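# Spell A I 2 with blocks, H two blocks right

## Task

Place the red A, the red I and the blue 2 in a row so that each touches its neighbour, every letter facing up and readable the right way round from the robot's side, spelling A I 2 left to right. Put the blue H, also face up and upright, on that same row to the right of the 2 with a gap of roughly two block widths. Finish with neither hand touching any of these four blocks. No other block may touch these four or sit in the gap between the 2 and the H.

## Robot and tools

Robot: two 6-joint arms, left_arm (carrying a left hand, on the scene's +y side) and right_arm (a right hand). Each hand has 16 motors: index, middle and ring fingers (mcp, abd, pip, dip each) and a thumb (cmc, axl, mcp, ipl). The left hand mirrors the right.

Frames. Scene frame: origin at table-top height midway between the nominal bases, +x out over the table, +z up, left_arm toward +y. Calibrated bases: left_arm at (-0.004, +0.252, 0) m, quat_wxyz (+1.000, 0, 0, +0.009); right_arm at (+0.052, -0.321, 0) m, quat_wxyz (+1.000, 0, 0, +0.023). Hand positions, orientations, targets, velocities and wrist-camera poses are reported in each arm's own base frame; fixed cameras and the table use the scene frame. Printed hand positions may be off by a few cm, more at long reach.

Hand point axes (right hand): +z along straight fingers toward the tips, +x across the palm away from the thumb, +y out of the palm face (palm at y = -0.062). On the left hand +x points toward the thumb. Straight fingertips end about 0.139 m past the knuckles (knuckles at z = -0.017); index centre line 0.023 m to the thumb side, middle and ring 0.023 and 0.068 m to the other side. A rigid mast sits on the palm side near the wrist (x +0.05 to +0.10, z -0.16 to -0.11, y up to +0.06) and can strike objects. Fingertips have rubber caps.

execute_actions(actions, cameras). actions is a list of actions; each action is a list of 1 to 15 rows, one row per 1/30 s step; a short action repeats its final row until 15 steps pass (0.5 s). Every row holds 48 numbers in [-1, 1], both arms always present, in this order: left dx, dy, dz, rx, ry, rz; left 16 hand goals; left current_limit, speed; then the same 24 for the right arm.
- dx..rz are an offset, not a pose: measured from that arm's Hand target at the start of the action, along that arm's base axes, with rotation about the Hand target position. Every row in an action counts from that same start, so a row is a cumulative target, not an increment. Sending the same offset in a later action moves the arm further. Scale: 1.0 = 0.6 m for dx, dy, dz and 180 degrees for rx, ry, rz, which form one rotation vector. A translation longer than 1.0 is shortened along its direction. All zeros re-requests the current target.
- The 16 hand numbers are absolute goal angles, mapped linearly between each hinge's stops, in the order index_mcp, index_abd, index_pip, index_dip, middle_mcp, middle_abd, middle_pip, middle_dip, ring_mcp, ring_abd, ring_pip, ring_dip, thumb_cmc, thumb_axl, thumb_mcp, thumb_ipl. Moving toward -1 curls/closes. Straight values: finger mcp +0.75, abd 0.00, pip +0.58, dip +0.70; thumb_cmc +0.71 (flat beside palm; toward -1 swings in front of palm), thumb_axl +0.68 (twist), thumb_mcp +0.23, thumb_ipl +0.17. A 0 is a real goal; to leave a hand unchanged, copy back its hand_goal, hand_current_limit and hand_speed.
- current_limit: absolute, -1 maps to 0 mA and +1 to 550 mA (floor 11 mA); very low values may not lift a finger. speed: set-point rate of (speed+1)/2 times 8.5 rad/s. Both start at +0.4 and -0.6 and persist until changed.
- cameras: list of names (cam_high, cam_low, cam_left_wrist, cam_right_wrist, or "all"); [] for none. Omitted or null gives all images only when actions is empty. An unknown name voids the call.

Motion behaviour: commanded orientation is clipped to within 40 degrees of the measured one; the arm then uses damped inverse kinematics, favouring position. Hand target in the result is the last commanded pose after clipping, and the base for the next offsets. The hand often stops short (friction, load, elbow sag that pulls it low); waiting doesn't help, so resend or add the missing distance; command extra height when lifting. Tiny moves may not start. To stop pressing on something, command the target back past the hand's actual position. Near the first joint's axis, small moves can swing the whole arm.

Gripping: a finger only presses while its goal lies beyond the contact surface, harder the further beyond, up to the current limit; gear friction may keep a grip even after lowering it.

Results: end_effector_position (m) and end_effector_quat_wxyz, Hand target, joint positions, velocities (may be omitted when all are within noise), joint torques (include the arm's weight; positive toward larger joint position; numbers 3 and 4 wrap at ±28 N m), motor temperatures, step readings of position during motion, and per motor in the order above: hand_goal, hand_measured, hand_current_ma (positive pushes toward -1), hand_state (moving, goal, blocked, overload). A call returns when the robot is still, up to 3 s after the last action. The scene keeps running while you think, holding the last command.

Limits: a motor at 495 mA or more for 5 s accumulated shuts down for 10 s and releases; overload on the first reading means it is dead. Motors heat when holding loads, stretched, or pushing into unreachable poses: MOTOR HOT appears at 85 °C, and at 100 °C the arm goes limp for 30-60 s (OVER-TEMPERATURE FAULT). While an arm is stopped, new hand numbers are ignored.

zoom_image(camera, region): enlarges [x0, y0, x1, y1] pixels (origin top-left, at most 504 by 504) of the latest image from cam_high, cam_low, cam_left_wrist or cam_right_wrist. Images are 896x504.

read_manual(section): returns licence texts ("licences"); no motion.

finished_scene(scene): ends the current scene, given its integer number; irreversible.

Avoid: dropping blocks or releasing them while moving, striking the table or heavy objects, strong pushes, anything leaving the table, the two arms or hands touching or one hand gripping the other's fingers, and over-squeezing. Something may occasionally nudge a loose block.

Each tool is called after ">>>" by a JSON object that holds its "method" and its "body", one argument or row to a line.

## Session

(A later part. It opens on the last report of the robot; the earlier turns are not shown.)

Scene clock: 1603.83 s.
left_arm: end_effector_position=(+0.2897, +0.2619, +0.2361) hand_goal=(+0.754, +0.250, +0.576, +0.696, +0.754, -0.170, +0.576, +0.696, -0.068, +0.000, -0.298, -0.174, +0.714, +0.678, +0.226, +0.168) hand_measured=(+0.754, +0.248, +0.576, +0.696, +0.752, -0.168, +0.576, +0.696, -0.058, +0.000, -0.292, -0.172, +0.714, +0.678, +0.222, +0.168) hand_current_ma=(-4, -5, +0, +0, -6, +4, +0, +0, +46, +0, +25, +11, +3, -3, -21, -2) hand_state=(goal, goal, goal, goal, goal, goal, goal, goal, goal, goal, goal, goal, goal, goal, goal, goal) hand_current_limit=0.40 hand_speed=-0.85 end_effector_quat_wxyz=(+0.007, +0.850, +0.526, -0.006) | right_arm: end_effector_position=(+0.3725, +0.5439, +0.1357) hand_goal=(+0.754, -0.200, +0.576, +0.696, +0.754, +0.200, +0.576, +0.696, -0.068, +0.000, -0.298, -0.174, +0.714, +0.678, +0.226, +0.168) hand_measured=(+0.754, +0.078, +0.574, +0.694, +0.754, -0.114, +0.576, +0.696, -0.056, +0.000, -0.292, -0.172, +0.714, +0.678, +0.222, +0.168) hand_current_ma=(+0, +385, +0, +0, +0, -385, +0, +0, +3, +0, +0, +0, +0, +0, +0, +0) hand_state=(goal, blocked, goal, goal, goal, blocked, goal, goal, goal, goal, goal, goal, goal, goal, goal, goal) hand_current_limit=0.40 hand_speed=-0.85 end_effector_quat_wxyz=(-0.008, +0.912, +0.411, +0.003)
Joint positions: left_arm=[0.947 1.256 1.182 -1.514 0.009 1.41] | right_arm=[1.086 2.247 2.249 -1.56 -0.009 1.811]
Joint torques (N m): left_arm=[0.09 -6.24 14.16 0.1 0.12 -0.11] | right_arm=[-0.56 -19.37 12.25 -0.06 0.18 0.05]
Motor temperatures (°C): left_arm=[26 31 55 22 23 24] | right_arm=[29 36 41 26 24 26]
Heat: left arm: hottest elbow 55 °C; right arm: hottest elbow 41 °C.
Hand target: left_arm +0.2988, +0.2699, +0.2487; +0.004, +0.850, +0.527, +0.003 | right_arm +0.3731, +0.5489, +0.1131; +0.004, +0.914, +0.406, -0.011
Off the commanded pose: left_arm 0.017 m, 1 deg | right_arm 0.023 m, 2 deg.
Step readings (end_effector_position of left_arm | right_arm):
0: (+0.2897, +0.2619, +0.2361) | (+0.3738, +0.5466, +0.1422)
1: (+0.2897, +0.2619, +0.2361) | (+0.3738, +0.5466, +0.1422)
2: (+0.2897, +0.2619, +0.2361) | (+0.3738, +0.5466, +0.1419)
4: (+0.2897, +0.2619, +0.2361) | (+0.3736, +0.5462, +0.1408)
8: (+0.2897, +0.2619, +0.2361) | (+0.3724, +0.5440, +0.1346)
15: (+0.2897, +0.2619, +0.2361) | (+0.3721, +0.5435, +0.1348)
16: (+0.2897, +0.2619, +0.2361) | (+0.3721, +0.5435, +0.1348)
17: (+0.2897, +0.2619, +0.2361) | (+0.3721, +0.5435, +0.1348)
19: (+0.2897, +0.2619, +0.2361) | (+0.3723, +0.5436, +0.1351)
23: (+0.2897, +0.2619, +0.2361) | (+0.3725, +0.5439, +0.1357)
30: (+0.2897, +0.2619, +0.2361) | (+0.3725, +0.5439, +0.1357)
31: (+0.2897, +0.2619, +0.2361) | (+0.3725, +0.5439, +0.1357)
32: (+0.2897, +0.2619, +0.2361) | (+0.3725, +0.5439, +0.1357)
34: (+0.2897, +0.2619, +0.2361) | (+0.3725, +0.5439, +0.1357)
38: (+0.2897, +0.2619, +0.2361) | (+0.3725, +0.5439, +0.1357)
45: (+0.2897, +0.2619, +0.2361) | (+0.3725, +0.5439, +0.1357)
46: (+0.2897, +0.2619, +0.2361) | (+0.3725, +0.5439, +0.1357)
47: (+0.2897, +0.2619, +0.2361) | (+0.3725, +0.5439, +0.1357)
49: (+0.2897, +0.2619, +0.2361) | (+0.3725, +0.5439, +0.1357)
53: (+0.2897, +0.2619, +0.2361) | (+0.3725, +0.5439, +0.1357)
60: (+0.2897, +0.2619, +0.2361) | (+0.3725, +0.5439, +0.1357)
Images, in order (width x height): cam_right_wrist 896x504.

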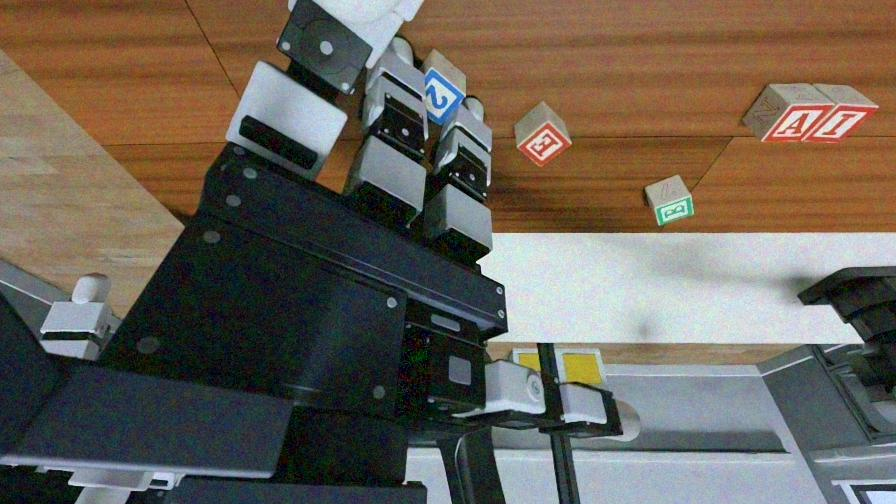

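>>> {"method": "execute_actions", "body": {
  "actions": [
    [[0,0,0,0,0,0,0.754,0.25,0.576,0.696,0.754,-0.17,0.576,0.696,-0.068,0,-0.299,-0.174,0.714,0.678,0.226,0.168,0.4,-0.85,0,0,0.1,0,0,0,0.754,-0.2,0.576,0.696,0.754,0.2,0.576,0.696,-0.068,0,-0.299,-0.174,0.714,0.678,0.226,0.168,0.4,-0.85]],
    [[0,0,0,0,0,0,0.754,0.25,0.576,0.696,0.754,-0.17,0.576,0.696,-0.068,0,-0.299,-0.174,0.714,0.678,0.226,0.168,0.4,-0.85,0,0,0.06,0,0,0,0.754,-0.2,0.576,0.696,0.754,0.2,0.576,0.696,-0.068,0,-0.299,-0.174,0.714,0.678,0.226,0.168,0.4,-0.85]],
    [[0,0,0,0,0,0,0.754,0.25,0.576,0.696,0.754,-0.17,0.576,0.696,-0.068,0,-0.299,-0.174,0.714,0.678,0.226,0.168,0.4,-0.85,0.0163,-0.0545,0.01,0,0,0.12,0.754,-0.2,0.576,0.696,0.754,0.2,0.576,0.696,-0.068,0,-0.299,-0.174,0.714,0.678,0.226,0.168,0.4,-0.85]],
    [[0,0,0,0,0,0,0.754,0.25,0.576,0.696,0.754,-0.17,0.576,0.696,-0.068,0,-0.299,-0.174,0.714,0.678,0.226,0.168,0.4,-0.85,-0.0002,-0.0481,0,0,0,0.12,0.754,-0.2,0.576,0.696,0.754,0.2,0.576,0.696,-0.068,0,-0.299,-0.174,0.714,0.678,0.226,0.168,0.4,-0.85]],
    [[0,0,0,0,0,0,0.754,0.25,0.576,0.696,0.754,-0.17,0.576,0.696,-0.068,0,-0.299,-0.174,0.714,0.678,0.226,0.168,0.4,-0.85,-0.0181,-0.0485,0,0,0,0.12,0.754,-0.2,0.576,0.696,0.754,0.2,0.576,0.696,-0.068,0,-0.299,-0.174,0.714,0.678,0.226,0.168,0.4,-0.85]],
    [[0,0,0,0,0,0,0.754,0.25,0.576,0.696,0.754,-0.17,0.576,0.696,-0.068,0,-0.299,-0.174,0.714,0.678,0.226,0.168,0.4,-0.85,-0.0346,-0.0554,0,0,0,0.12,0.754,-0.2,0.576,0.696,0.754,0.2,0.576,0.696,-0.068,0,-0.299,-0.174,0.714,0.678,0.226,0.168,0.4,-0.85]],
    [[0,0,0,0,0,0,0.754,0.25,0.576,0.696,0.754,-0.17,0.576,0.696,-0.068,0,-0.299,-0.174,0.714,0.678,0.226,0.168,0.4,-0.85,-0.047,-0.0678,0,0,0,0.12,0.754,-0.2,0.576,0.696,0.754,0.2,0.576,0.696,-0.068,0,-0.299,-0.174,0.714,0.678,0.226,0.168,0.4,-0.85]],
    [[0,0,0,0,0,0,0.754,0.25,0.576,0.696,0.754,-0.17,0.576,0.696,-0.068,0,-0.299,-0.174,0.714,0.678,0.226,0.168,0.4,-0.85,-0.0545,-0.084,0,0,0,0.12,0.754,-0.2,0.576,0.696,0.754,0.2,0.576,0.696,-0.068,0,-0.299,-0.174,0.714,0.678,0.226,0.168,0.4,-0.85]]
  ],
  "cameras": ["cam_high","cam_right_wrist"]
}}

>>> {"method": "zoom_image", "body": {
  "camera": "cam_high",
  "region": [420, 170, 600, 290]
}}

>>> {"method": "zoom_image", "body": {
  "camera": "cam_right_wrist",
  "region": [300, 20, 540, 180]
}}

Scene clock: 1725.17 s.
left_arm: end_effector_position=(+0.2897, +0.2619, +0.2361) hand_goal=(+0.754, +0.250, +0.576, +0.696, +0.754, -0.170, +0.576, +0.696, -0.068, +0.000, -0.298, -0.174, +0.714, +0.678, +0.226, +0.168) hand_measured=(+0.754, +0.248, +0.576, +0.696, +0.752, -0.168, +0.576, +0.696, -0.058, +0.000, -0.292, -0.172, +0.714, +0.678, +0.222, +0.168) hand_current_ma=(-4, -5, +0, +0, -6, +4, +0, +0, +46, +0, +25, +11, +3, -3, -21, -2) hand_state=(goal, goal, goal, goal, goal, goal, goal, goal, goal, goal, goal, goal, goal, goal, goal, goal) hand_current_limit=0.40 hand_speed=-0.85 end_effector_quat_wxyz=(+0.007, +0.850, +0.526, -0.006) | right_arm: end_effector_position=(+0.2860, +0.3351, +0.2151) hand_goal=(+0.754, -0.200, +0.576, +0.696, +0.754, +0.200, +0.576, +0.696, -0.068, +0.000, -0.298, -0.174, +0.714, +0.678, +0.226, +0.168) hand_measured=(+0.750, +0.074, +0.574, +0.694, +0.752, -0.114, +0.576, +0.696, -0.058, +0.000, -0.292, -0.172, +0.714, +0.678, +0.222, +0.168) hand_current_ma=(+0, +385, +0, +0, +0, -385, +0, +0, +2, +0, +0, +0, +0, +0, +0, +0) hand_state=(goal, blocked, goal, goal, goal, blocked, goal, goal, goal, goal, goal, goal, goal, goal, goal, goal) hand_current_limit=0.40 hand_speed=-0.85 end_effector_quat_wxyz=(+0.010, +0.023, +1.000, -0.007)
Joint positions: left_arm=[0.947 1.256 1.182 -1.514 0.009 1.41] | right_arm=[0.783 1.288 1.157 -1.436 0.025 -0.741]
Joint torques (N m): left_arm=[0.38 -6.36 14.19 0.13 0.12 -0.1] | right_arm=[-1.67 -9 9.37 1.2 -0.16 -0.16]
Motor temperatures (°C): left_arm=[26 30 56 22 23 24] | right_arm=[29 36 43 26 24 26]
Heat: left arm: hottest elbow 56 °C; right arm: hottest elbow 43 °C.
Hand target: left_arm +0.2988, +0.2699, +0.2487; +0.004, +0.850, +0.527, +0.003 | right_arm +0.2903, +0.3339, +0.2150; +0.011, +0.022, +1.000, -0.001
Off the commanded pose: left_arm 0.017 m, 1 deg | right_arm 0.004 m, 1 deg.
Step readings (end_effector_position of left_arm | right_arm):
0: (+0.2897, +0.2619, +0.2361) | (+0.3725, +0.5439, +0.1357)
1: (+0.2897, +0.2619, +0.2361) | (+0.3725, +0.5438, +0.1366)
2: (+0.2897, +0.2619, +0.2361) | (+0.3720, +0.5428, +0.1382)
4: (+0.2897, +0.2619, +0.2361) | (+0.3706, +0.5402, +0.1444)
8: (+0.2897, +0.2619, +0.2361) | (+0.3702, +0.5395, +0.1619)
15: (+0.2897, +0.2619, +0.2361) | (+0.3718, +0.5422, +0.1731)
16: (+0.2897, +0.2619, +0.2361) | (+0.3717, +0.5420, +0.1731)
17: (+0.2897, +0.2619, +0.2361) | (+0.3719, +0.5416, +0.1733)
19: (+0.2897, +0.2619, +0.2361) | (+0.3722, +0.5412, +0.1736)
23: (+0.2897, +0.2619, +0.2361) | (+0.3726, +0.5410, +0.1742)
30: (+0.2897, +0.2619, +0.2361) | (+0.3726, +0.5407, +0.1779)
31: (+0.2897, +0.2619, +0.2361) | (+0.3729, +0.5408, +0.1791)
32: (+0.2897, +0.2619, +0.2361) | (+0.3737, +0.5405, +0.1799)
34: (+0.2897, +0.2619, +0.2361) | (+0.3739, +0.5346, +0.1828)
38: (+0.2897, +0.2619, +0.2361) | (+0.3718, +0.5226, +0.1944)
45: (+0.2897, +0.2619, +0.2361) | (+0.3748, +0.5223, +0.2183)
46: (+0.2897, +0.2619, +0.2361) | (+0.3752, +0.5221, +0.2186)
47: (+0.2897, +0.2619, +0.2361) | (+0.3750, +0.5204, +0.2175)
49: (+0.2897, +0.2619, +0.2361) | (+0.3710, +0.5091, +0.2104)
53: (+0.2897, +0.2619, +0.2361) | (+0.3666, +0.4883, +0.1990)
60: (+0.2897, +0.2619, +0.2361) | (+0.3746, +0.4859, +0.2059)
61: (+0.2897, +0.2619, +0.2361) | (+0.3754, +0.4860, +0.2074)
62: (+0.2897, +0.2619, +0.2361) | (+0.3753, +0.4851, +0.2080)
64: (+0.2897, +0.2619, +0.2361) | (+0.3708, +0.4746, +0.2057)
68: (+0.2897, +0.2619, +0.2361) | (+0.3598, +0.4552, +0.2030)
75: (+0.2897, +0.2619, +0.2361) | (+0.3655, +0.4573, +0.2149)
76: (+0.2897, +0.2619, +0.2361) | (+0.3658, +0.4577, +0.2151)
77: (+0.2897, +0.2619, +0.2361) | (+0.3654, +0.4565, +0.2135)
79: (+0.2897, +0.2619, +0.2361) | (+0.3588, +0.4454, +0.2063)
83: (+0.2897, +0.2619, +0.2361) | (+0.3442, +0.4221, +0.1985)
90: (+0.2897, +0.2619, +0.2361) | (+0.3490, +0.4227, +0.2157)
91: (+0.2897, +0.2619, +0.2361) | (+0.3492, +0.4230, +0.2160)
92: (+0.2897, +0.2619, +0.2361) | (+0.3476, +0.4221, +0.2151)
94: (+0.2897, +0.2619, +0.2361) | (+0.3379, +0.4116, +0.2079)
98: (+0.2897, +0.2619, +0.2361) | (+0.3216, +0.3858, +0.2007)
105: (+0.2897, +0.2619, +0.2361) | (+0.3235, +0.3812, +0.2154)
106: (+0.2897, +0.2619, +0.2361) | (+0.3228, +0.3818, +0.2151)
107: (+0.2897, +0.2619, +0.2361) | (+0.3208, +0.3801, +0.2135)
109: (+0.2897, +0.2619, +0.2361) | (+0.3101, +0.3700, +0.2067)
113: (+0.2897, +0.2619, +0.2361) | (+0.2956, +0.3412, +0.2021)
120: (+0.2897, +0.2619, +0.2361) | (+0.2921, +0.3318, +0.2148)
Images, in order (width x height): cam_high 896x504, cam_right_wrist 896x504.

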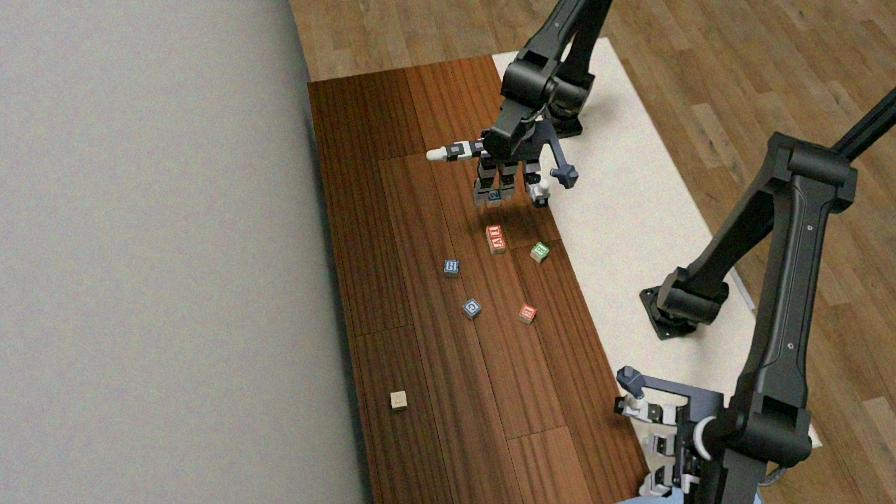

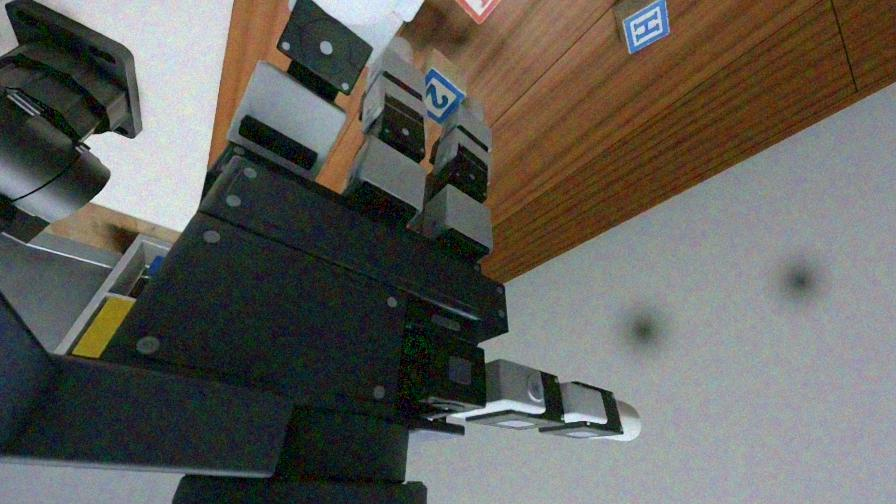

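Scaled by 2.800 from the camera's 896x504 image, which has a finer 1280x720 frame.

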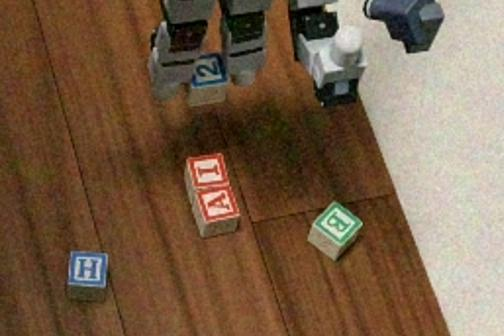

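Scaled by 2.100 from the camera's 896x504 image, which has a finer 1280x720 frame.

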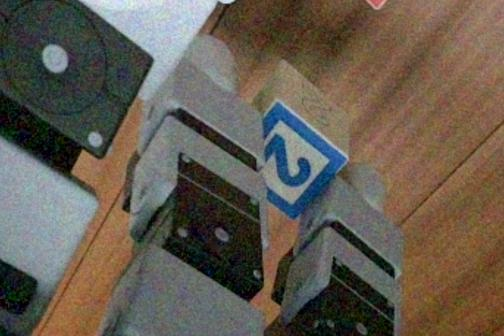

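>>> {"method": "execute_actions", "body": {
  "actions": [
    [[0,0,0,0,0,0,0.754,0.25,0.576,0.696,0.754,-0.17,0.576,0.696,-0.068,0,-0.299,-0.174,0.714,0.678,0.226,0.168,0.4,-0.85,0,0,-0.07,0.003,0.006,0,0.754,-0.2,0.576,0.696,0.754,0.2,0.576,0.696,-0.068,0,-0.299,-0.174,0.714,0.678,0.226,0.168,0.4,-0.85]],
    [[0,0,0,0,0,0,0.754,0.25,0.576,0.696,0.754,-0.17,0.576,0.696,-0.068,0,-0.299,-0.174,0.714,0.678,0.226,0.168,0.4,-0.85,0,0,-0.06,0,0,0,0.754,-0.2,0.576,0.696,0.754,0.2,0.576,0.696,-0.068,0,-0.299,-0.174,0.714,0.678,0.226,0.168,0.4,-0.85]],
    [[0,0,0,0,0,0,0.754,0.25,0.576,0.696,0.754,-0.17,0.576,0.696,-0.068,0,-0.299,-0.174,0.714,0.678,0.226,0.168,0.4,-0.85,0,0,-0.014,0,0,0,0.754,-0.2,0.576,0.696,0.754,0.2,0.576,0.696,-0.068,0,-0.299,-0.174,0.714,0.678,0.226,0.168,0.4,-0.85]]
  ],
  "cameras": ["cam_high","cam_right_wrist"]
}}

>>> {"method": "zoom_image", "body": {
  "camera": "cam_high",
  "region": [450, 190, 540, 260]
}}

Scene clock: 1747.73 s.
left_arm: end_effector_position=(+0.2897, +0.2619, +0.2361) hand_goal=(+0.754, +0.250, +0.576, +0.696, +0.754, -0.170, +0.576, +0.696, -0.068, +0.000, -0.298, -0.174, +0.714, +0.678, +0.226, +0.168) hand_measured=(+0.754, +0.248, +0.576, +0.696, +0.752, -0.168, +0.576, +0.696, -0.058, +0.000, -0.292, -0.172, +0.714, +0.678, +0.222, +0.168) hand_current_ma=(-4, -5, +0, +0, -6, +4, +0, +0, +46, +0, +25, +11, +3, -3, -21, -2) hand_state=(goal, goal, goal, goal, goal, goal, goal, goal, goal, goal, goal, goal, goal, goal, goal, goal) hand_current_limit=0.40 hand_speed=-0.85 end_effector_quat_wxyz=(+0.007, +0.850, +0.526, -0.006) | right_arm: end_effector_position=(+0.2864, +0.3355, +0.1395) hand_goal=(+0.754, -0.200, +0.576, +0.696, +0.754, +0.200, +0.576, +0.696, -0.068, +0.000, -0.298, -0.174, +0.714, +0.678, +0.226, +0.168) hand_measured=(+0.752, +0.074, +0.574, +0.694, +0.752, -0.114, +0.576, +0.696, -0.058, +0.000, -0.292, -0.172, +0.714, +0.678, +0.222, +0.168) hand_current_ma=(+0, +385, +0, +0, +0, -385, +0, +0, +2, +0, +0, +0, +0, +0, +0, +0) hand_state=(goal, blocked, goal, goal, goal, blocked, goal, goal, goal, goal, goal, goal, goal, goal, goal, goal) hand_current_limit=0.40 hand_speed=-0.85 end_effector_quat_wxyz=(+0.009, +0.022, +1.000, +0.007)
Joint positions: left_arm=[0.947 1.256 1.182 -1.514 0.009 1.41] | right_arm=[0.771 1.328 0.983 -1.203 0.002 -0.756]
Joint torques (N m): left_arm=[0.21 -6.18 14.23 0.14 0.11 -0.1] | right_arm=[-1.67 -7 8.77 1.25 -0.21 -0.16]
Motor temperatures (°C): left_arm=[26 30 57 22 23 24] | right_arm=[28 34 43 26 24 26]
Heat: left arm: hottest elbow 57 °C; right arm: hottest elbow 43 °C.
Hand target: left_arm +0.2988, +0.2699, +0.2487; +0.004, +0.850, +0.527, +0.003 | right_arm +0.2903, +0.3339, +0.1287; +0.002, +0.022, +1.000, +0.003
Off the commanded pose: left_arm 0.017 m, 1 deg | right_arm 0.011 m, 1 deg.
Step readings (end_effector_position of left_arm | right_arm):
0: (+0.2897, +0.2619, +0.2361) | (+0.2859, +0.3351, +0.2151)
1: (+0.2897, +0.2619, +0.2361) | (+0.2858, +0.3353, +0.2147)
2: (+0.2897, +0.2619, +0.2361) | (+0.2863, +0.3365, +0.2134)
4: (+0.2897, +0.2619, +0.2361) | (+0.2868, +0.3377, +0.2059)
8: (+0.2897, +0.2619, +0.2361) | (+0.2827, +0.3323, +0.1851)
15: (+0.2897, +0.2619, +0.2361) | (+0.2844, +0.3333, +0.1800)
16: (+0.2897, +0.2619, +0.2361) | (+0.2846, +0.3335, +0.1800)
17: (+0.2897, +0.2619, +0.2361) | (+0.2854, +0.3344, +0.1788)
19: (+0.2897, +0.2619, +0.2361) | (+0.2868, +0.3357, +0.1734)
23: (+0.2897, +0.2619, +0.2361) | (+0.2839, +0.3329, +0.1533)
30: (+0.2897, +0.2619, +0.2361) | (+0.2845, +0.3336, +0.1430)
31: (+0.2897, +0.2619, +0.2361) | (+0.2848, +0.3339, +0.1431)
32: (+0.2897, +0.2619, +0.2361) | (+0.2851, +0.3343, +0.1432)
34: (+0.2897, +0.2619, +0.2361) | (+0.2862, +0.3353, +0.1432)
38: (+0.2897, +0.2619, +0.2361) | (+0.2864, +0.3355, +0.1413)
45: (+0.2897, +0.2619, +0.2361) | (+0.2863, +0.3354, +0.1394)
Images, in order (width x height): cam_high 896x504, cam_right_wrist 896x504.

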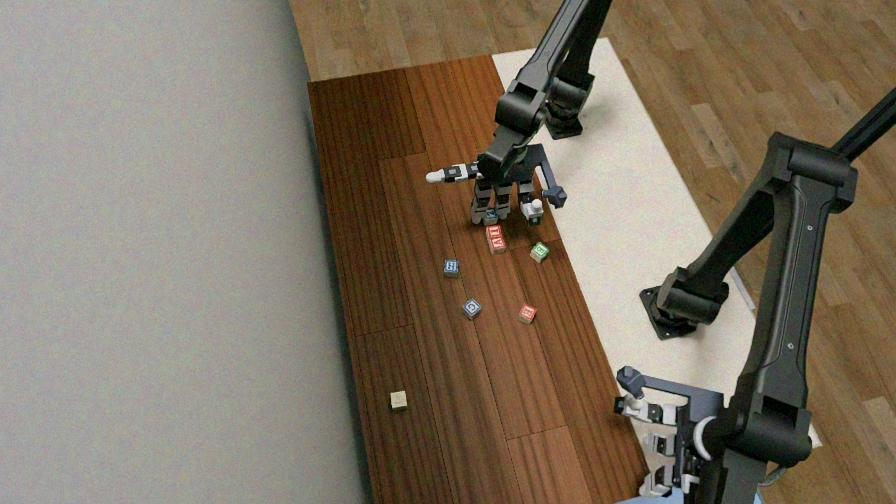

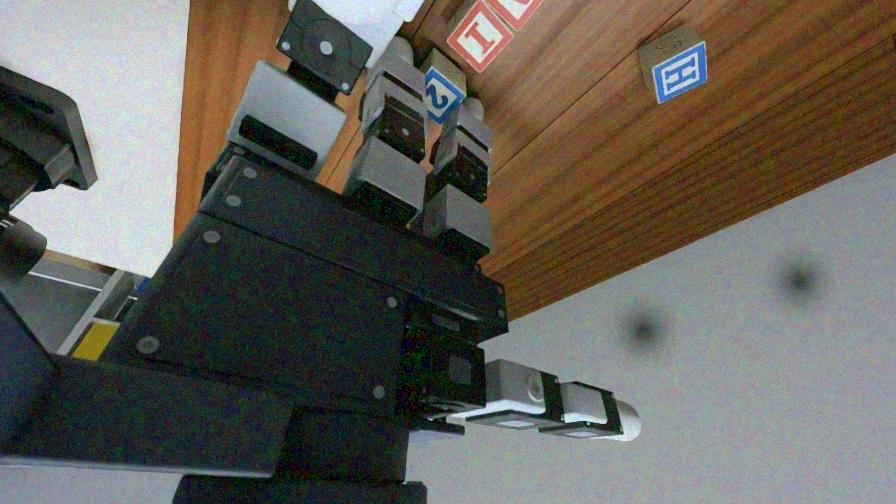

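Scaled by 5.600 from the camera's 896x504 image, which has a finer 1280x720 frame.

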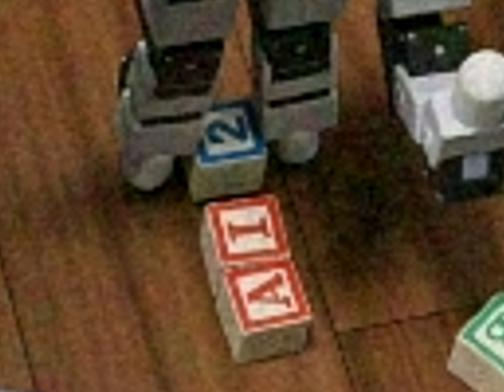

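>>> {"method": "execute_actions", "body": {
  "actions": [
    [[0,0,0,0,0,0,0.754,0.25,0.576,0.696,0.754,-0.17,0.576,0.696,-0.068,0,-0.299,-0.174,0.714,0.678,0.226,0.168,0.4,-0.85,0.005,0.018,-0.008,0,0,0,0.754,-0.2,0.576,0.696,0.754,0.2,0.576,0.696,-0.068,0,-0.299,-0.174,0.714,0.678,0.226,0.168,0.4,-0.85]],
    [[0,0,0,0,0,0,0.754,0.25,0.576,0.696,0.754,-0.17,0.576,0.696,-0.068,0,-0.299,-0.174,0.714,0.678,0.226,0.168,0.4,-0.85,0,0.017,0,0,0,0,0.754,-0.2,0.576,0.696,0.754,0.2,0.576,0.696,-0.068,0,-0.299,-0.174,0.714,0.678,0.226,0.168,0.4,-0.85]]
  ],
  "cameras": ["cam_high","cam_right_wrist"]
}}

>>> {"method": "zoom_image", "body": {
  "camera": "cam_high",
  "region": [450, 190, 540, 260]
}}

>>> {"method": "zoom_image", "body": {
  "camera": "cam_right_wrist",
  "region": [300, 0, 540, 160]
}}

Scene clock: 1764.87 s.
left_arm: end_effector_position=(+0.2897, +0.2619, +0.2361) hand_goal=(+0.754, +0.250, +0.576, +0.696, +0.754, -0.170, +0.576, +0.696, -0.068, +0.000, -0.298, -0.174, +0.714, +0.678, +0.226, +0.168) hand_measured=(+0.754, +0.248, +0.576, +0.696, +0.752, -0.168, +0.576, +0.696, -0.058, +0.000, -0.292, -0.172, +0.714, +0.678, +0.222, +0.168) hand_current_ma=(-4, -5, +0, +0, -6, +4, +0, +0, +46, +0, +25, +11, +3, -3, -21, -2) hand_state=(goal, goal, goal, goal, goal, goal, goal, goal, goal, goal, goal, goal, goal, goal, goal, goal) hand_current_limit=0.40 hand_speed=-0.85 end_effector_quat_wxyz=(+0.007, +0.850, +0.526, -0.006) | right_arm: end_effector_position=(+0.2891, +0.3400, +0.1303) hand_goal=(+0.754, -0.200, +0.576, +0.696, +0.754, +0.200, +0.576, +0.696, -0.068, +0.000, -0.298, -0.174, +0.714, +0.678, +0.226, +0.168) hand_measured=(+0.762, +0.072, +0.578, +0.696, +0.762, -0.114, +0.578, +0.696, -0.058, +0.000, -0.292, -0.172, +0.714, +0.678, +0.222, +0.168) hand_current_ma=(+1, +385, +0, +0, +1, -385, +0, +0, +2, +0, +0, +0, +0, +0, +0, +0) hand_state=(goal, blocked, goal, goal, goal, blocked, goal, goal, goal, goal, goal, goal, goal, goal, goal, goal) hand_current_limit=0.40 hand_speed=-0.85 end_effector_quat_wxyz=(+0.005, +0.025, +1.000, +0.004)
Joint positions: left_arm=[0.947 1.256 1.182 -1.514 0.009 1.41] | right_arm=[0.776 1.356 0.986 -1.189 0.002 -0.744]
Joint torques (N m): left_arm=[0.15 -6.18 14.22 0.05 0.13 -0.1] | right_arm=[0.38 -5.71 11.25 1.25 -0.19 0.02]
Motor temperatures (°C): left_arm=[26 30 57 22 23 24] | right_arm=[28 32 42 26 24 26]
Heat: left arm: hottest elbow 57 °C; right arm: hottest elbow 42 °C.
Hand target: left_arm +0.2988, +0.2699, +0.2487; +0.004, +0.850, +0.527, +0.003 | right_arm +0.2933, +0.3548, +0.1239; +0.002, +0.022, +1.000, +0.003
Off the commanded pose: left_arm 0.017 m, 1 deg | right_arm 0.017 m, 1 deg.
Step readings (end_effector_position of left_arm | right_arm):
0: (+0.2897, +0.2619, +0.2361) | (+0.2864, +0.3355, +0.1395)
1: (+0.2897, +0.2619, +0.2361) | (+0.2864, +0.3355, +0.1393)
2: (+0.2897, +0.2619, +0.2361) | (+0.2866, +0.3357, +0.1391)
4: (+0.2897, +0.2619, +0.2361) | (+0.2875, +0.3366, +0.1371)
8: (+0.2897, +0.2619, +0.2361) | (+0.2886, +0.3377, +0.1299)
15: (+0.2897, +0.2619, +0.2361) | (+0.2890, +0.3381, +0.1303)
16: (+0.2897, +0.2619, +0.2361) | (+0.2890, +0.3381, +0.1303)
17: (+0.2897, +0.2619, +0.2361) | (+0.2890, +0.3381, +0.1303)
19: (+0.2897, +0.2619, +0.2361) | (+0.2888, +0.3383, +0.1303)
23: (+0.2897, +0.2619, +0.2361) | (+0.2887, +0.3393, +0.1303)
30: (+0.2897, +0.2619, +0.2361) | (+0.2890, +0.3400, +0.1303)
Images, in order (width x height): cam_high 896x504, cam_right_wrist 896x504.

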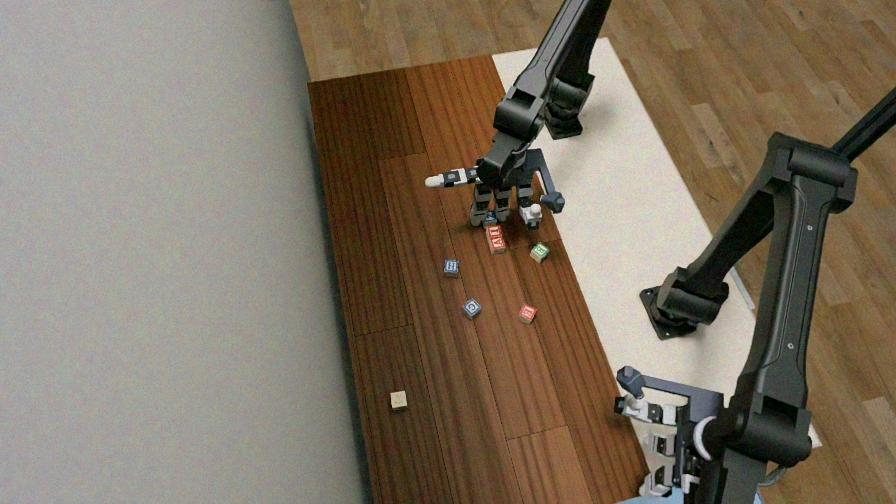

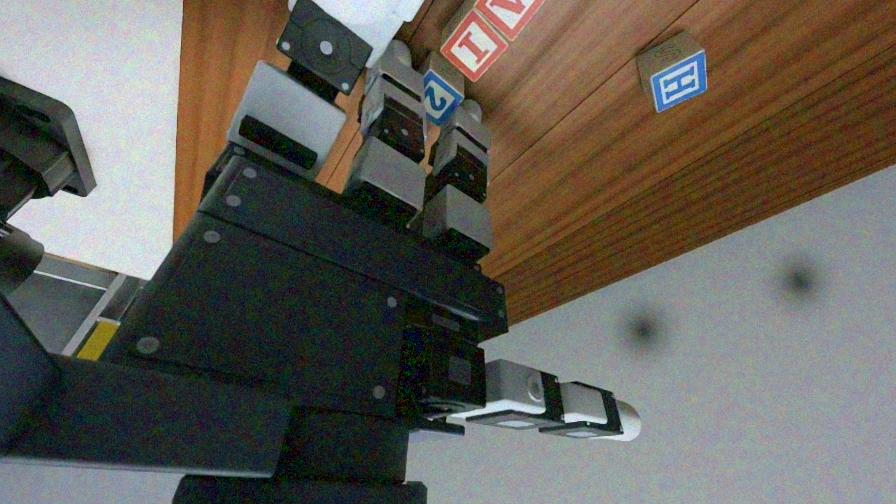

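Scaled by 5.600 from the camera's 896x504 image, which has a finer 1280x720 frame.

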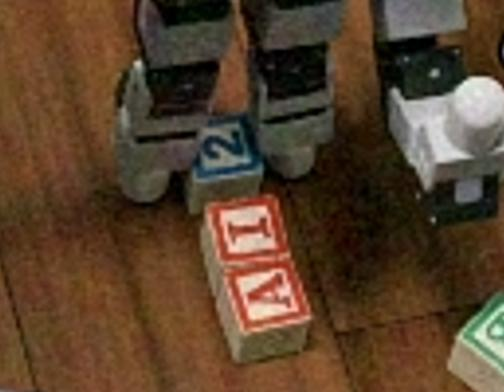

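Scaled by 2.100 from the camera's 896x504 image, which has a finer 1280x720 frame.

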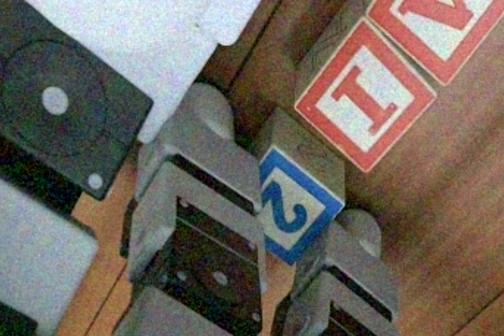

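>>> {"method": "execute_actions", "body": {
  "actions": [
    [[0,0,0,0,0,0,0.754,0.25,0.576,0.696,0.754,-0.17,0.576,0.696,-0.068,0,-0.299,-0.174,0.714,0.678,0.226,0.168,0.4,-0.85,0,0.005,0.025,0,0,0,0.754,-0.2,0.576,0.696,0.754,0.2,0.576,0.696,-0.068,0,-0.299,-0.174,0.714,0.678,0.226,0.168,0.4,-0.85]]
  ],
  "cameras": ["cam_high","cam_right_wrist"]
}}

>>> {"method": "zoom_image", "body": {
  "camera": "cam_right_wrist",
  "region": [300, 0, 540, 160]
}}

Scene clock: 1775.70 s.
left_arm: end_effector_position=(+0.2897, +0.2619, +0.2361) hand_goal=(+0.754, +0.250, +0.576, +0.696, +0.754, -0.170, +0.576, +0.696, -0.068, +0.000, -0.298, -0.174, +0.714, +0.678, +0.226, +0.168) hand_measured=(+0.754, +0.248, +0.576, +0.696, +0.752, -0.168, +0.576, +0.696, -0.058, +0.000, -0.292, -0.172, +0.714, +0.678, +0.222, +0.168) hand_current_ma=(-4, -5, +0, +0, -6, +4, +0, +0, +46, +0, +25, +11, +3, -3, -21, -2) hand_state=(goal, goal, goal, goal, goal, goal, goal, goal, goal, goal, goal, goal, goal, goal, goal, goal) hand_current_limit=0.40 hand_speed=-0.85 end_effector_quat_wxyz=(+0.007, +0.850, +0.526, -0.006) | right_arm: end_effector_position=(+0.2871, +0.3432, +0.1307) hand_goal=(+0.754, -0.200, +0.576, +0.696, +0.754, +0.200, +0.576, +0.696, -0.068, +0.000, -0.298, -0.174, +0.714, +0.678, +0.226, +0.168) hand_measured=(+0.754, +0.072, +0.578, +0.698, +0.756, -0.114, +0.578, +0.696, -0.058, +0.000, -0.292, -0.172, +0.714, +0.678, +0.222, +0.168) hand_current_ma=(+0, +385, +0, +0, +0, -385, +0, +0, +2, +0, +0, +0, +0, +0, +0, +0) hand_state=(goal, blocked, goal, goal, goal, blocked, goal, goal, goal, goal, goal, goal, goal, goal, goal, goal) hand_current_limit=0.40 hand_speed=-0.85 end_effector_quat_wxyz=(+0.000, +0.023, +1.000, -0.001)
Joint positions: left_arm=[0.947 1.256 1.182 -1.514 0.009 1.41] | right_arm=[0.785 1.365 0.999 -1.205 0.002 -0.74]
Joint torques (N m): left_arm=[0.15 -6.12 14.17 0.13 0.12 -0.1] | right_arm=[0.26 -7.41 12.97 0.18 -0.2 0.04]
Motor temperatures (°C): left_arm=[26 30 57 22 23 24] | right_arm=[28 32 42 26 24 26]
Heat: left arm: hottest elbow 57 °C; right arm: hottest elbow 42 °C.
Hand target: left_arm +0.2988, +0.2699, +0.2487; +0.004, +0.850, +0.527, +0.003 | right_arm +0.2933, +0.3579, +0.1389; +0.002, +0.022, +1.000, +0.003
Off the commanded pose: left_arm 0.017 m, 1 deg | right_arm 0.018 m, 1 deg.
Step readings (end_effector_position of left_arm | right_arm):
0: (+0.2897, +0.2619, +0.2361) | (+0.2891, +0.3400, +0.1303)
1: (+0.2897, +0.2619, +0.2361) | (+0.2890, +0.3402, +0.1305)
2: (+0.2897, +0.2619, +0.2361) | (+0.2893, +0.3404, +0.1307)
4: (+0.2897, +0.2619, +0.2361) | (+0.2892, +0.3411, +0.1309)
8: (+0.2897, +0.2619, +0.2361) | (+0.2883, +0.3430, +0.1308)
15: (+0.2897, +0.2619, +0.2361) | (+0.2872, +0.3433, +0.1307)
Images, in order (width x height): cam_high 896x504, cam_right_wrist 896x504.

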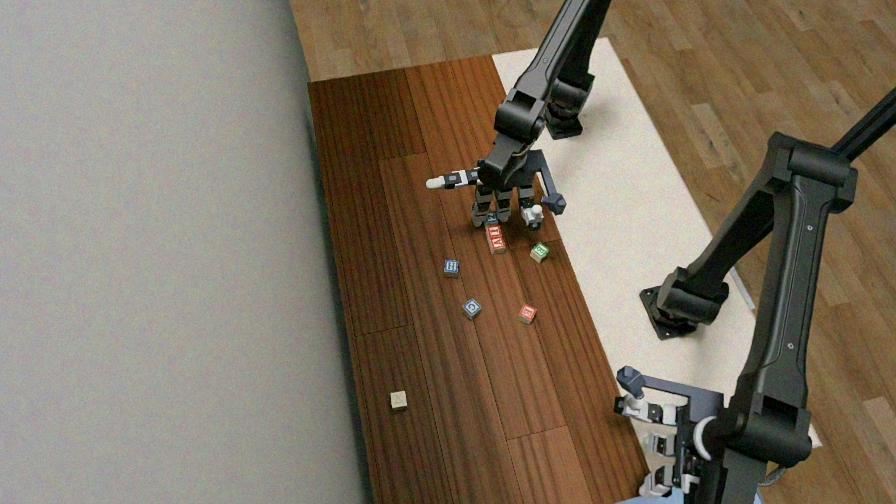

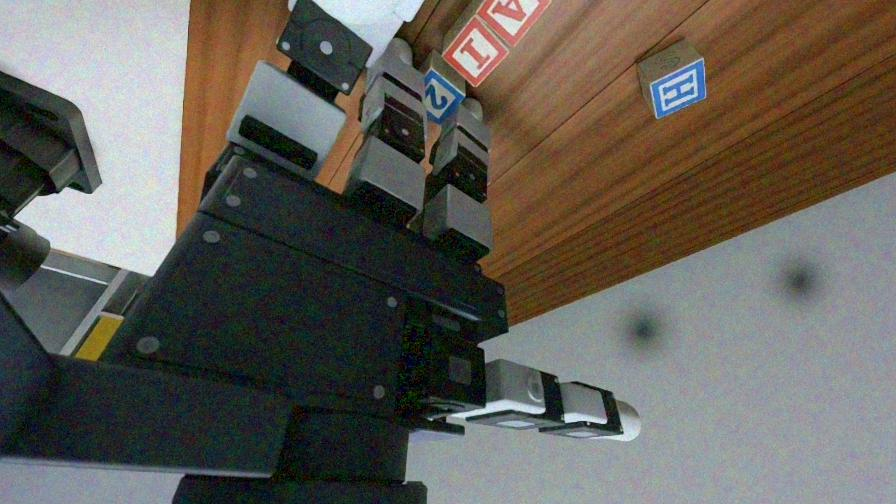

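Scaled by 2.100 from the camera's 896x504 image, which has a finer 1280x720 frame.

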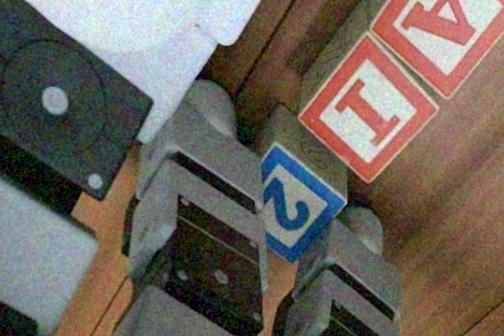

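>>> {"method": "execute_actions", "body": {
  "actions": [
    [[0,0,0,0,0,0,0.754,0.25,0.576,0.696,0.754,-0.17,0.576,0.696,-0.068,0,-0.299,-0.174,0.714,0.678,0.226,0.168,0.4,-0.85,0.002,0.012,0.012,0,0,0,0.754,-0.2,0.576,0.696,0.754,0.2,0.576,0.696,-0.068,0,-0.299,-0.174,0.714,0.678,0.226,0.168,0.4,-0.85]]
  ],
  "cameras": ["cam_high","cam_right_wrist"]
}}

>>> {"method": "zoom_image", "body": {
  "camera": "cam_right_wrist",
  "region": [300, 0, 540, 160]
}}

>>> {"method": "zoom_image", "body": {
  "camera": "cam_high",
  "region": [450, 190, 540, 260]
}}

Scene clock: 1785.47 s.
left_arm: end_effector_position=(+0.2897, +0.2619, +0.2361) hand_goal=(+0.754, +0.250, +0.576, +0.696, +0.754, -0.170, +0.576, +0.696, -0.068, +0.000, -0.298, -0.174, +0.714, +0.678, +0.226, +0.168) hand_measured=(+0.754, +0.248, +0.576, +0.696, +0.752, -0.168, +0.576, +0.696, -0.058, +0.000, -0.292, -0.172, +0.714, +0.678, +0.222, +0.168) hand_current_ma=(-4, -5, +0, +0, -6, +4, +0, +0, +46, +0, +25, +11, +3, -3, -21, -2) hand_state=(goal, goal, goal, goal, goal, goal, goal, goal, goal, goal, goal, goal, goal, goal, goal, goal) hand_current_limit=0.40 hand_speed=-0.85 end_effector_quat_wxyz=(+0.007, +0.850, +0.526, -0.006) | right_arm: end_effector_position=(+0.2878, +0.3509, +0.1378) hand_goal=(+0.754, -0.200, +0.576, +0.696, +0.754, +0.200, +0.576, +0.696, -0.068, +0.000, -0.298, -0.174, +0.714, +0.678, +0.226, +0.168) hand_measured=(+0.754, +0.072, +0.578, +0.698, +0.756, -0.114, +0.578, +0.696, -0.058, +0.000, -0.292, -0.172, +0.714, +0.678, +0.222, +0.168) hand_current_ma=(+0, +385, +0, +0, +0, -385, +0, +0, +2, +0, +0, +0, +0, +0, +0, +0) hand_state=(goal, blocked, goal, goal, goal, blocked, goal, goal, goal, goal, goal, goal, goal, goal, goal, goal) hand_current_limit=0.40 hand_speed=-0.85 end_effector_quat_wxyz=(+0.000, +0.022, +1.000, -0.001)
Joint positions: left_arm=[0.947 1.256 1.182 -1.514 0.009 1.41] | right_arm=[0.798 1.375 1.028 -1.225 0.001 -0.73]
Joint torques (N m): left_arm=[0.26 -6.07 14.22 0.09 0.13 -0.11] | right_arm=[0.03 -7.53 13 0.21 -0.18 0.04]
Motor temperatures (°C): left_arm=[26 30 57 22 23 24] | right_arm=[28 31 42 26 24 26]
Heat: left arm: hottest elbow 57 °C; right arm: hottest elbow 42 °C.
Hand target: left_arm +0.2988, +0.2699, +0.2487; +0.004, +0.850, +0.527, +0.003 | right_arm +0.2946, +0.3650, +0.1461; +0.002, +0.022, +1.000, +0.003
Off the commanded pose: left_arm 0.017 m, 1 deg | right_arm 0.018 m, 1 deg.
Step readings (end_effector_position of left_arm | right_arm):
0: (+0.2897, +0.2619, +0.2361) | (+0.2871, +0.3432, +0.1307)
1: (+0.2897, +0.2619, +0.2361) | (+0.2871, +0.3432, +0.1307)
2: (+0.2897, +0.2619, +0.2361) | (+0.2870, +0.3432, +0.1308)
4: (+0.2897, +0.2619, +0.2361) | (+0.2868, +0.3445, +0.1319)
8: (+0.2897, +0.2619, +0.2361) | (+0.2876, +0.3493, +0.1363)
15: (+0.2897, +0.2619, +0.2361) | (+0.2878, +0.3510, +0.1384)
Images, in order (width x height): cam_high 896x504, cam_right_wrist 896x504.

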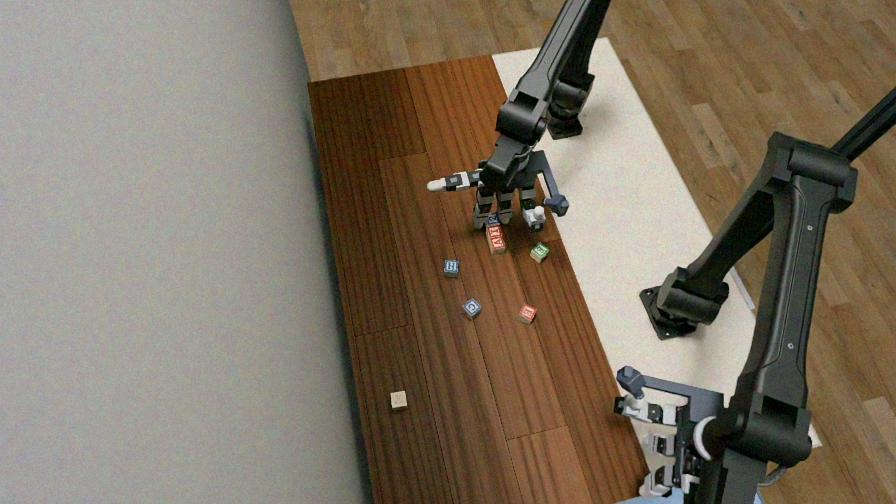

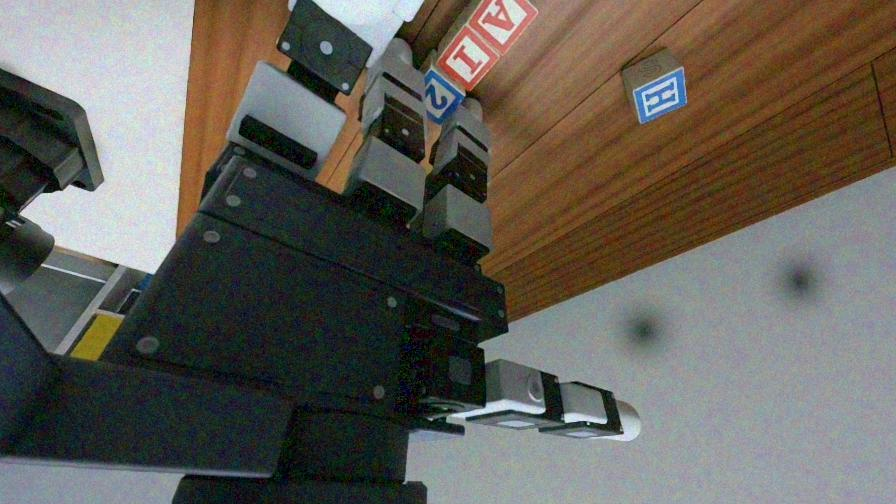

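Scaled by 2.100 from the camera's 896x504 image, which has a finer 1280x720 frame.

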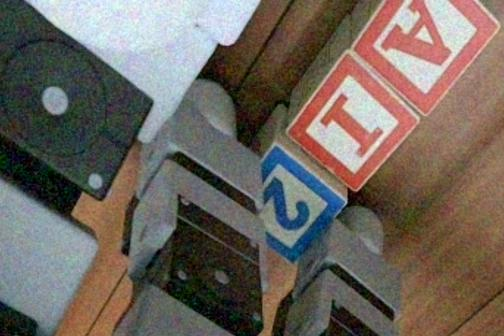

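Scaled by 5.600 from the camera's 896x504 image, which has a finer 1280x720 frame.

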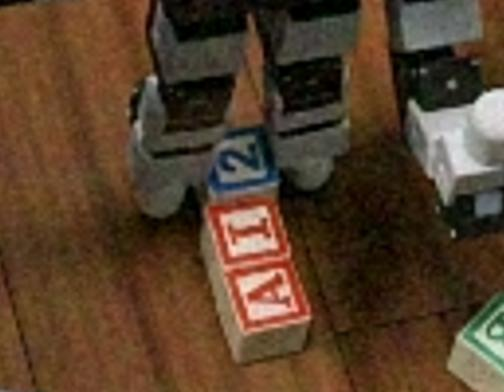

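>>> {"method": "execute_actions", "body": {
  "actions": [
    [[0,0,0,0,0,0,0.754,0.25,0.576,0.696,0.754,-0.17,0.576,0.696,-0.068,0,-0.299,-0.174,0.714,0.678,0.226,0.168,0.4,-0.85,0,0.009,-0.004,0,0,0,0.754,-0.2,0.576,0.696,0.754,0.2,0.576,0.696,-0.068,0,-0.299,-0.174,0.714,0.678,0.226,0.168,0.4,-0.85]]
  ],
  "cameras": ["cam_high","cam_right_wrist"]
}}

>>> {"method": "zoom_image", "body": {
  "camera": "cam_right_wrist",
  "region": [300, 0, 540, 160]
}}

>>> {"method": "zoom_image", "body": {
  "camera": "cam_high",
  "region": [450, 190, 540, 260]
}}

Scene clock: 1799.97 s.
left_arm: end_effector_position=(+0.2897, +0.2619, +0.2361) hand_goal=(+0.754, +0.250, +0.576, +0.696, +0.754, -0.170, +0.576, +0.696, -0.068, +0.000, -0.298, -0.174, +0.714, +0.678, +0.226, +0.168) hand_measured=(+0.754, +0.248, +0.576, +0.696, +0.752, -0.168, +0.576, +0.696, -0.058, +0.000, -0.292, -0.172, +0.714, +0.678, +0.222, +0.168) hand_current_ma=(-4, -5, +0, +0, -6, +4, +0, +0, +46, +0, +25, +11, +3, -3, -21, -2) hand_state=(goal, goal, goal, goal, goal, goal, goal, goal, goal, goal, goal, goal, goal, goal, goal, goal) hand_current_limit=0.40 hand_speed=-0.85 end_effector_quat_wxyz=(+0.007, +0.850, +0.526, -0.006) | right_arm: end_effector_position=(+0.2867, +0.3539, +0.1337) hand_goal=(+0.754, -0.200, +0.576, +0.696, +0.754, +0.200, +0.576, +0.696, -0.068, +0.000, -0.298, -0.174, +0.714, +0.678, +0.226, +0.168) hand_measured=(+0.754, +0.072, +0.578, +0.698, +0.756, -0.114, +0.578, +0.696, -0.058, +0.000, -0.292, -0.172, +0.714, +0.678, +0.222, +0.168) hand_current_ma=(+0, +385, +0, +0, +0, -385, +0, +0, +2, +0, +0, +0, +0, +0, +0, +0) hand_state=(goal, blocked, goal, goal, goal, blocked, goal, goal, goal, goal, goal, goal, goal, goal, goal, goal) hand_current_limit=0.40 hand_speed=-0.85 end_effector_quat_wxyz=(-0.003, +0.022, +1.000, -0.004)
Joint positions: left_arm=[0.947 1.256 1.182 -1.514 0.009 1.41] | right_arm=[0.806 1.388 1.032 -1.225 0.001 -0.721]
Joint torques (N m): left_arm=[0.15 -6.12 14.2 0.1 0.13 -0.09] | right_arm=[0.26 -8 13.14 0.43 -0.17 0.04]
Motor temperatures (°C): left_arm=[26 30 57 22 23 24] | right_arm=[28 31 44 26 24 26]
Heat: left arm: hottest elbow 57 °C; right arm: hottest elbow 44 °C.
Hand target: left_arm +0.2988, +0.2699, +0.2487; +0.004, +0.850, +0.527, +0.003 | right_arm +0.2945, +0.3704, +0.1436; +0.002, +0.022, +1.000, +0.003
Off the commanded pose: left_arm 0.017 m, 1 deg | right_arm 0.021 m, 1 deg.
Step readings (end_effector_position of left_arm | right_arm):
0: (+0.2897, +0.2619, +0.2361) | (+0.2878, +0.3509, +0.1377)
1: (+0.2897, +0.2619, +0.2361) | (+0.2878, +0.3509, +0.1377)
2: (+0.2897, +0.2619, +0.2361) | (+0.2876, +0.3511, +0.1375)
4: (+0.2897, +0.2619, +0.2361) | (+0.2873, +0.3520, +0.1370)
8: (+0.2897, +0.2619, +0.2361) | (+0.2870, +0.3536, +0.1349)
15: (+0.2897, +0.2619, +0.2361) | (+0.2867, +0.3539, +0.1337)
Images, in order (width x height): cam_high 896x504, cam_right_wrist 896x504.

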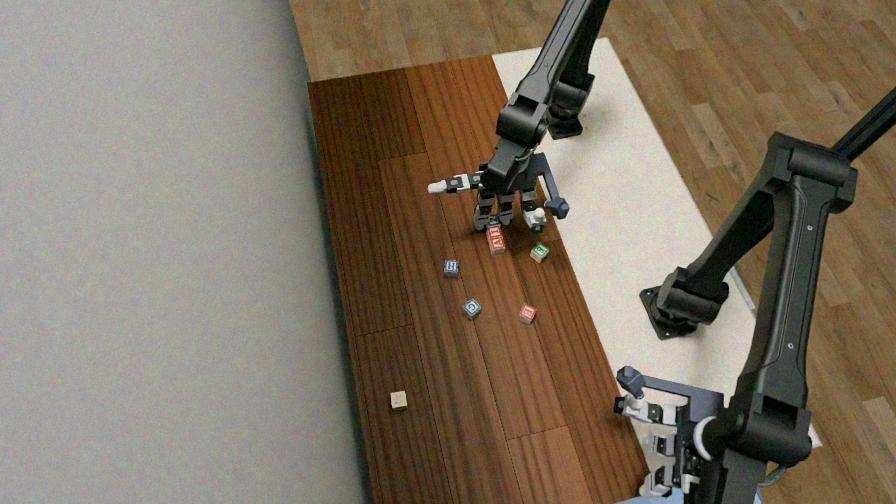

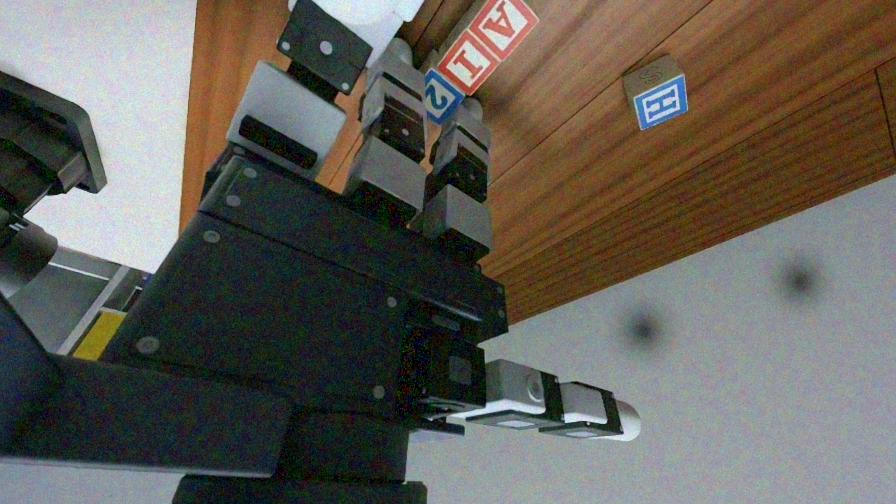

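Scaled by 2.100 from the camera's 896x504 image, which has a finer 1280x720 frame.

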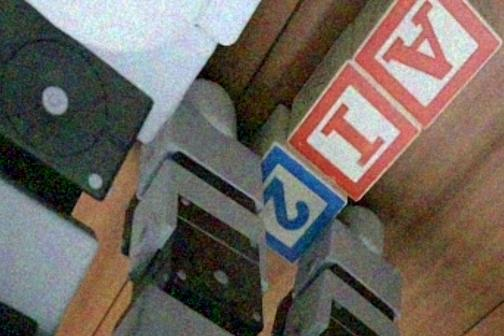

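Scaled by 5.600 from the camera's 896x504 image, which has a finer 1280x720 frame.

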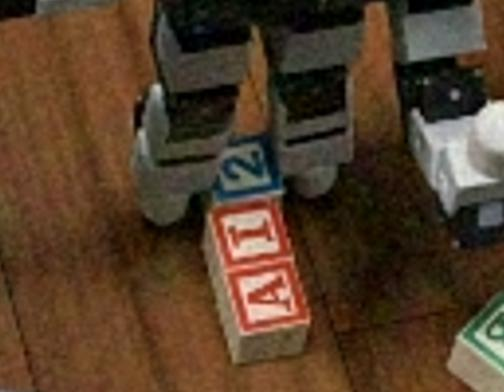

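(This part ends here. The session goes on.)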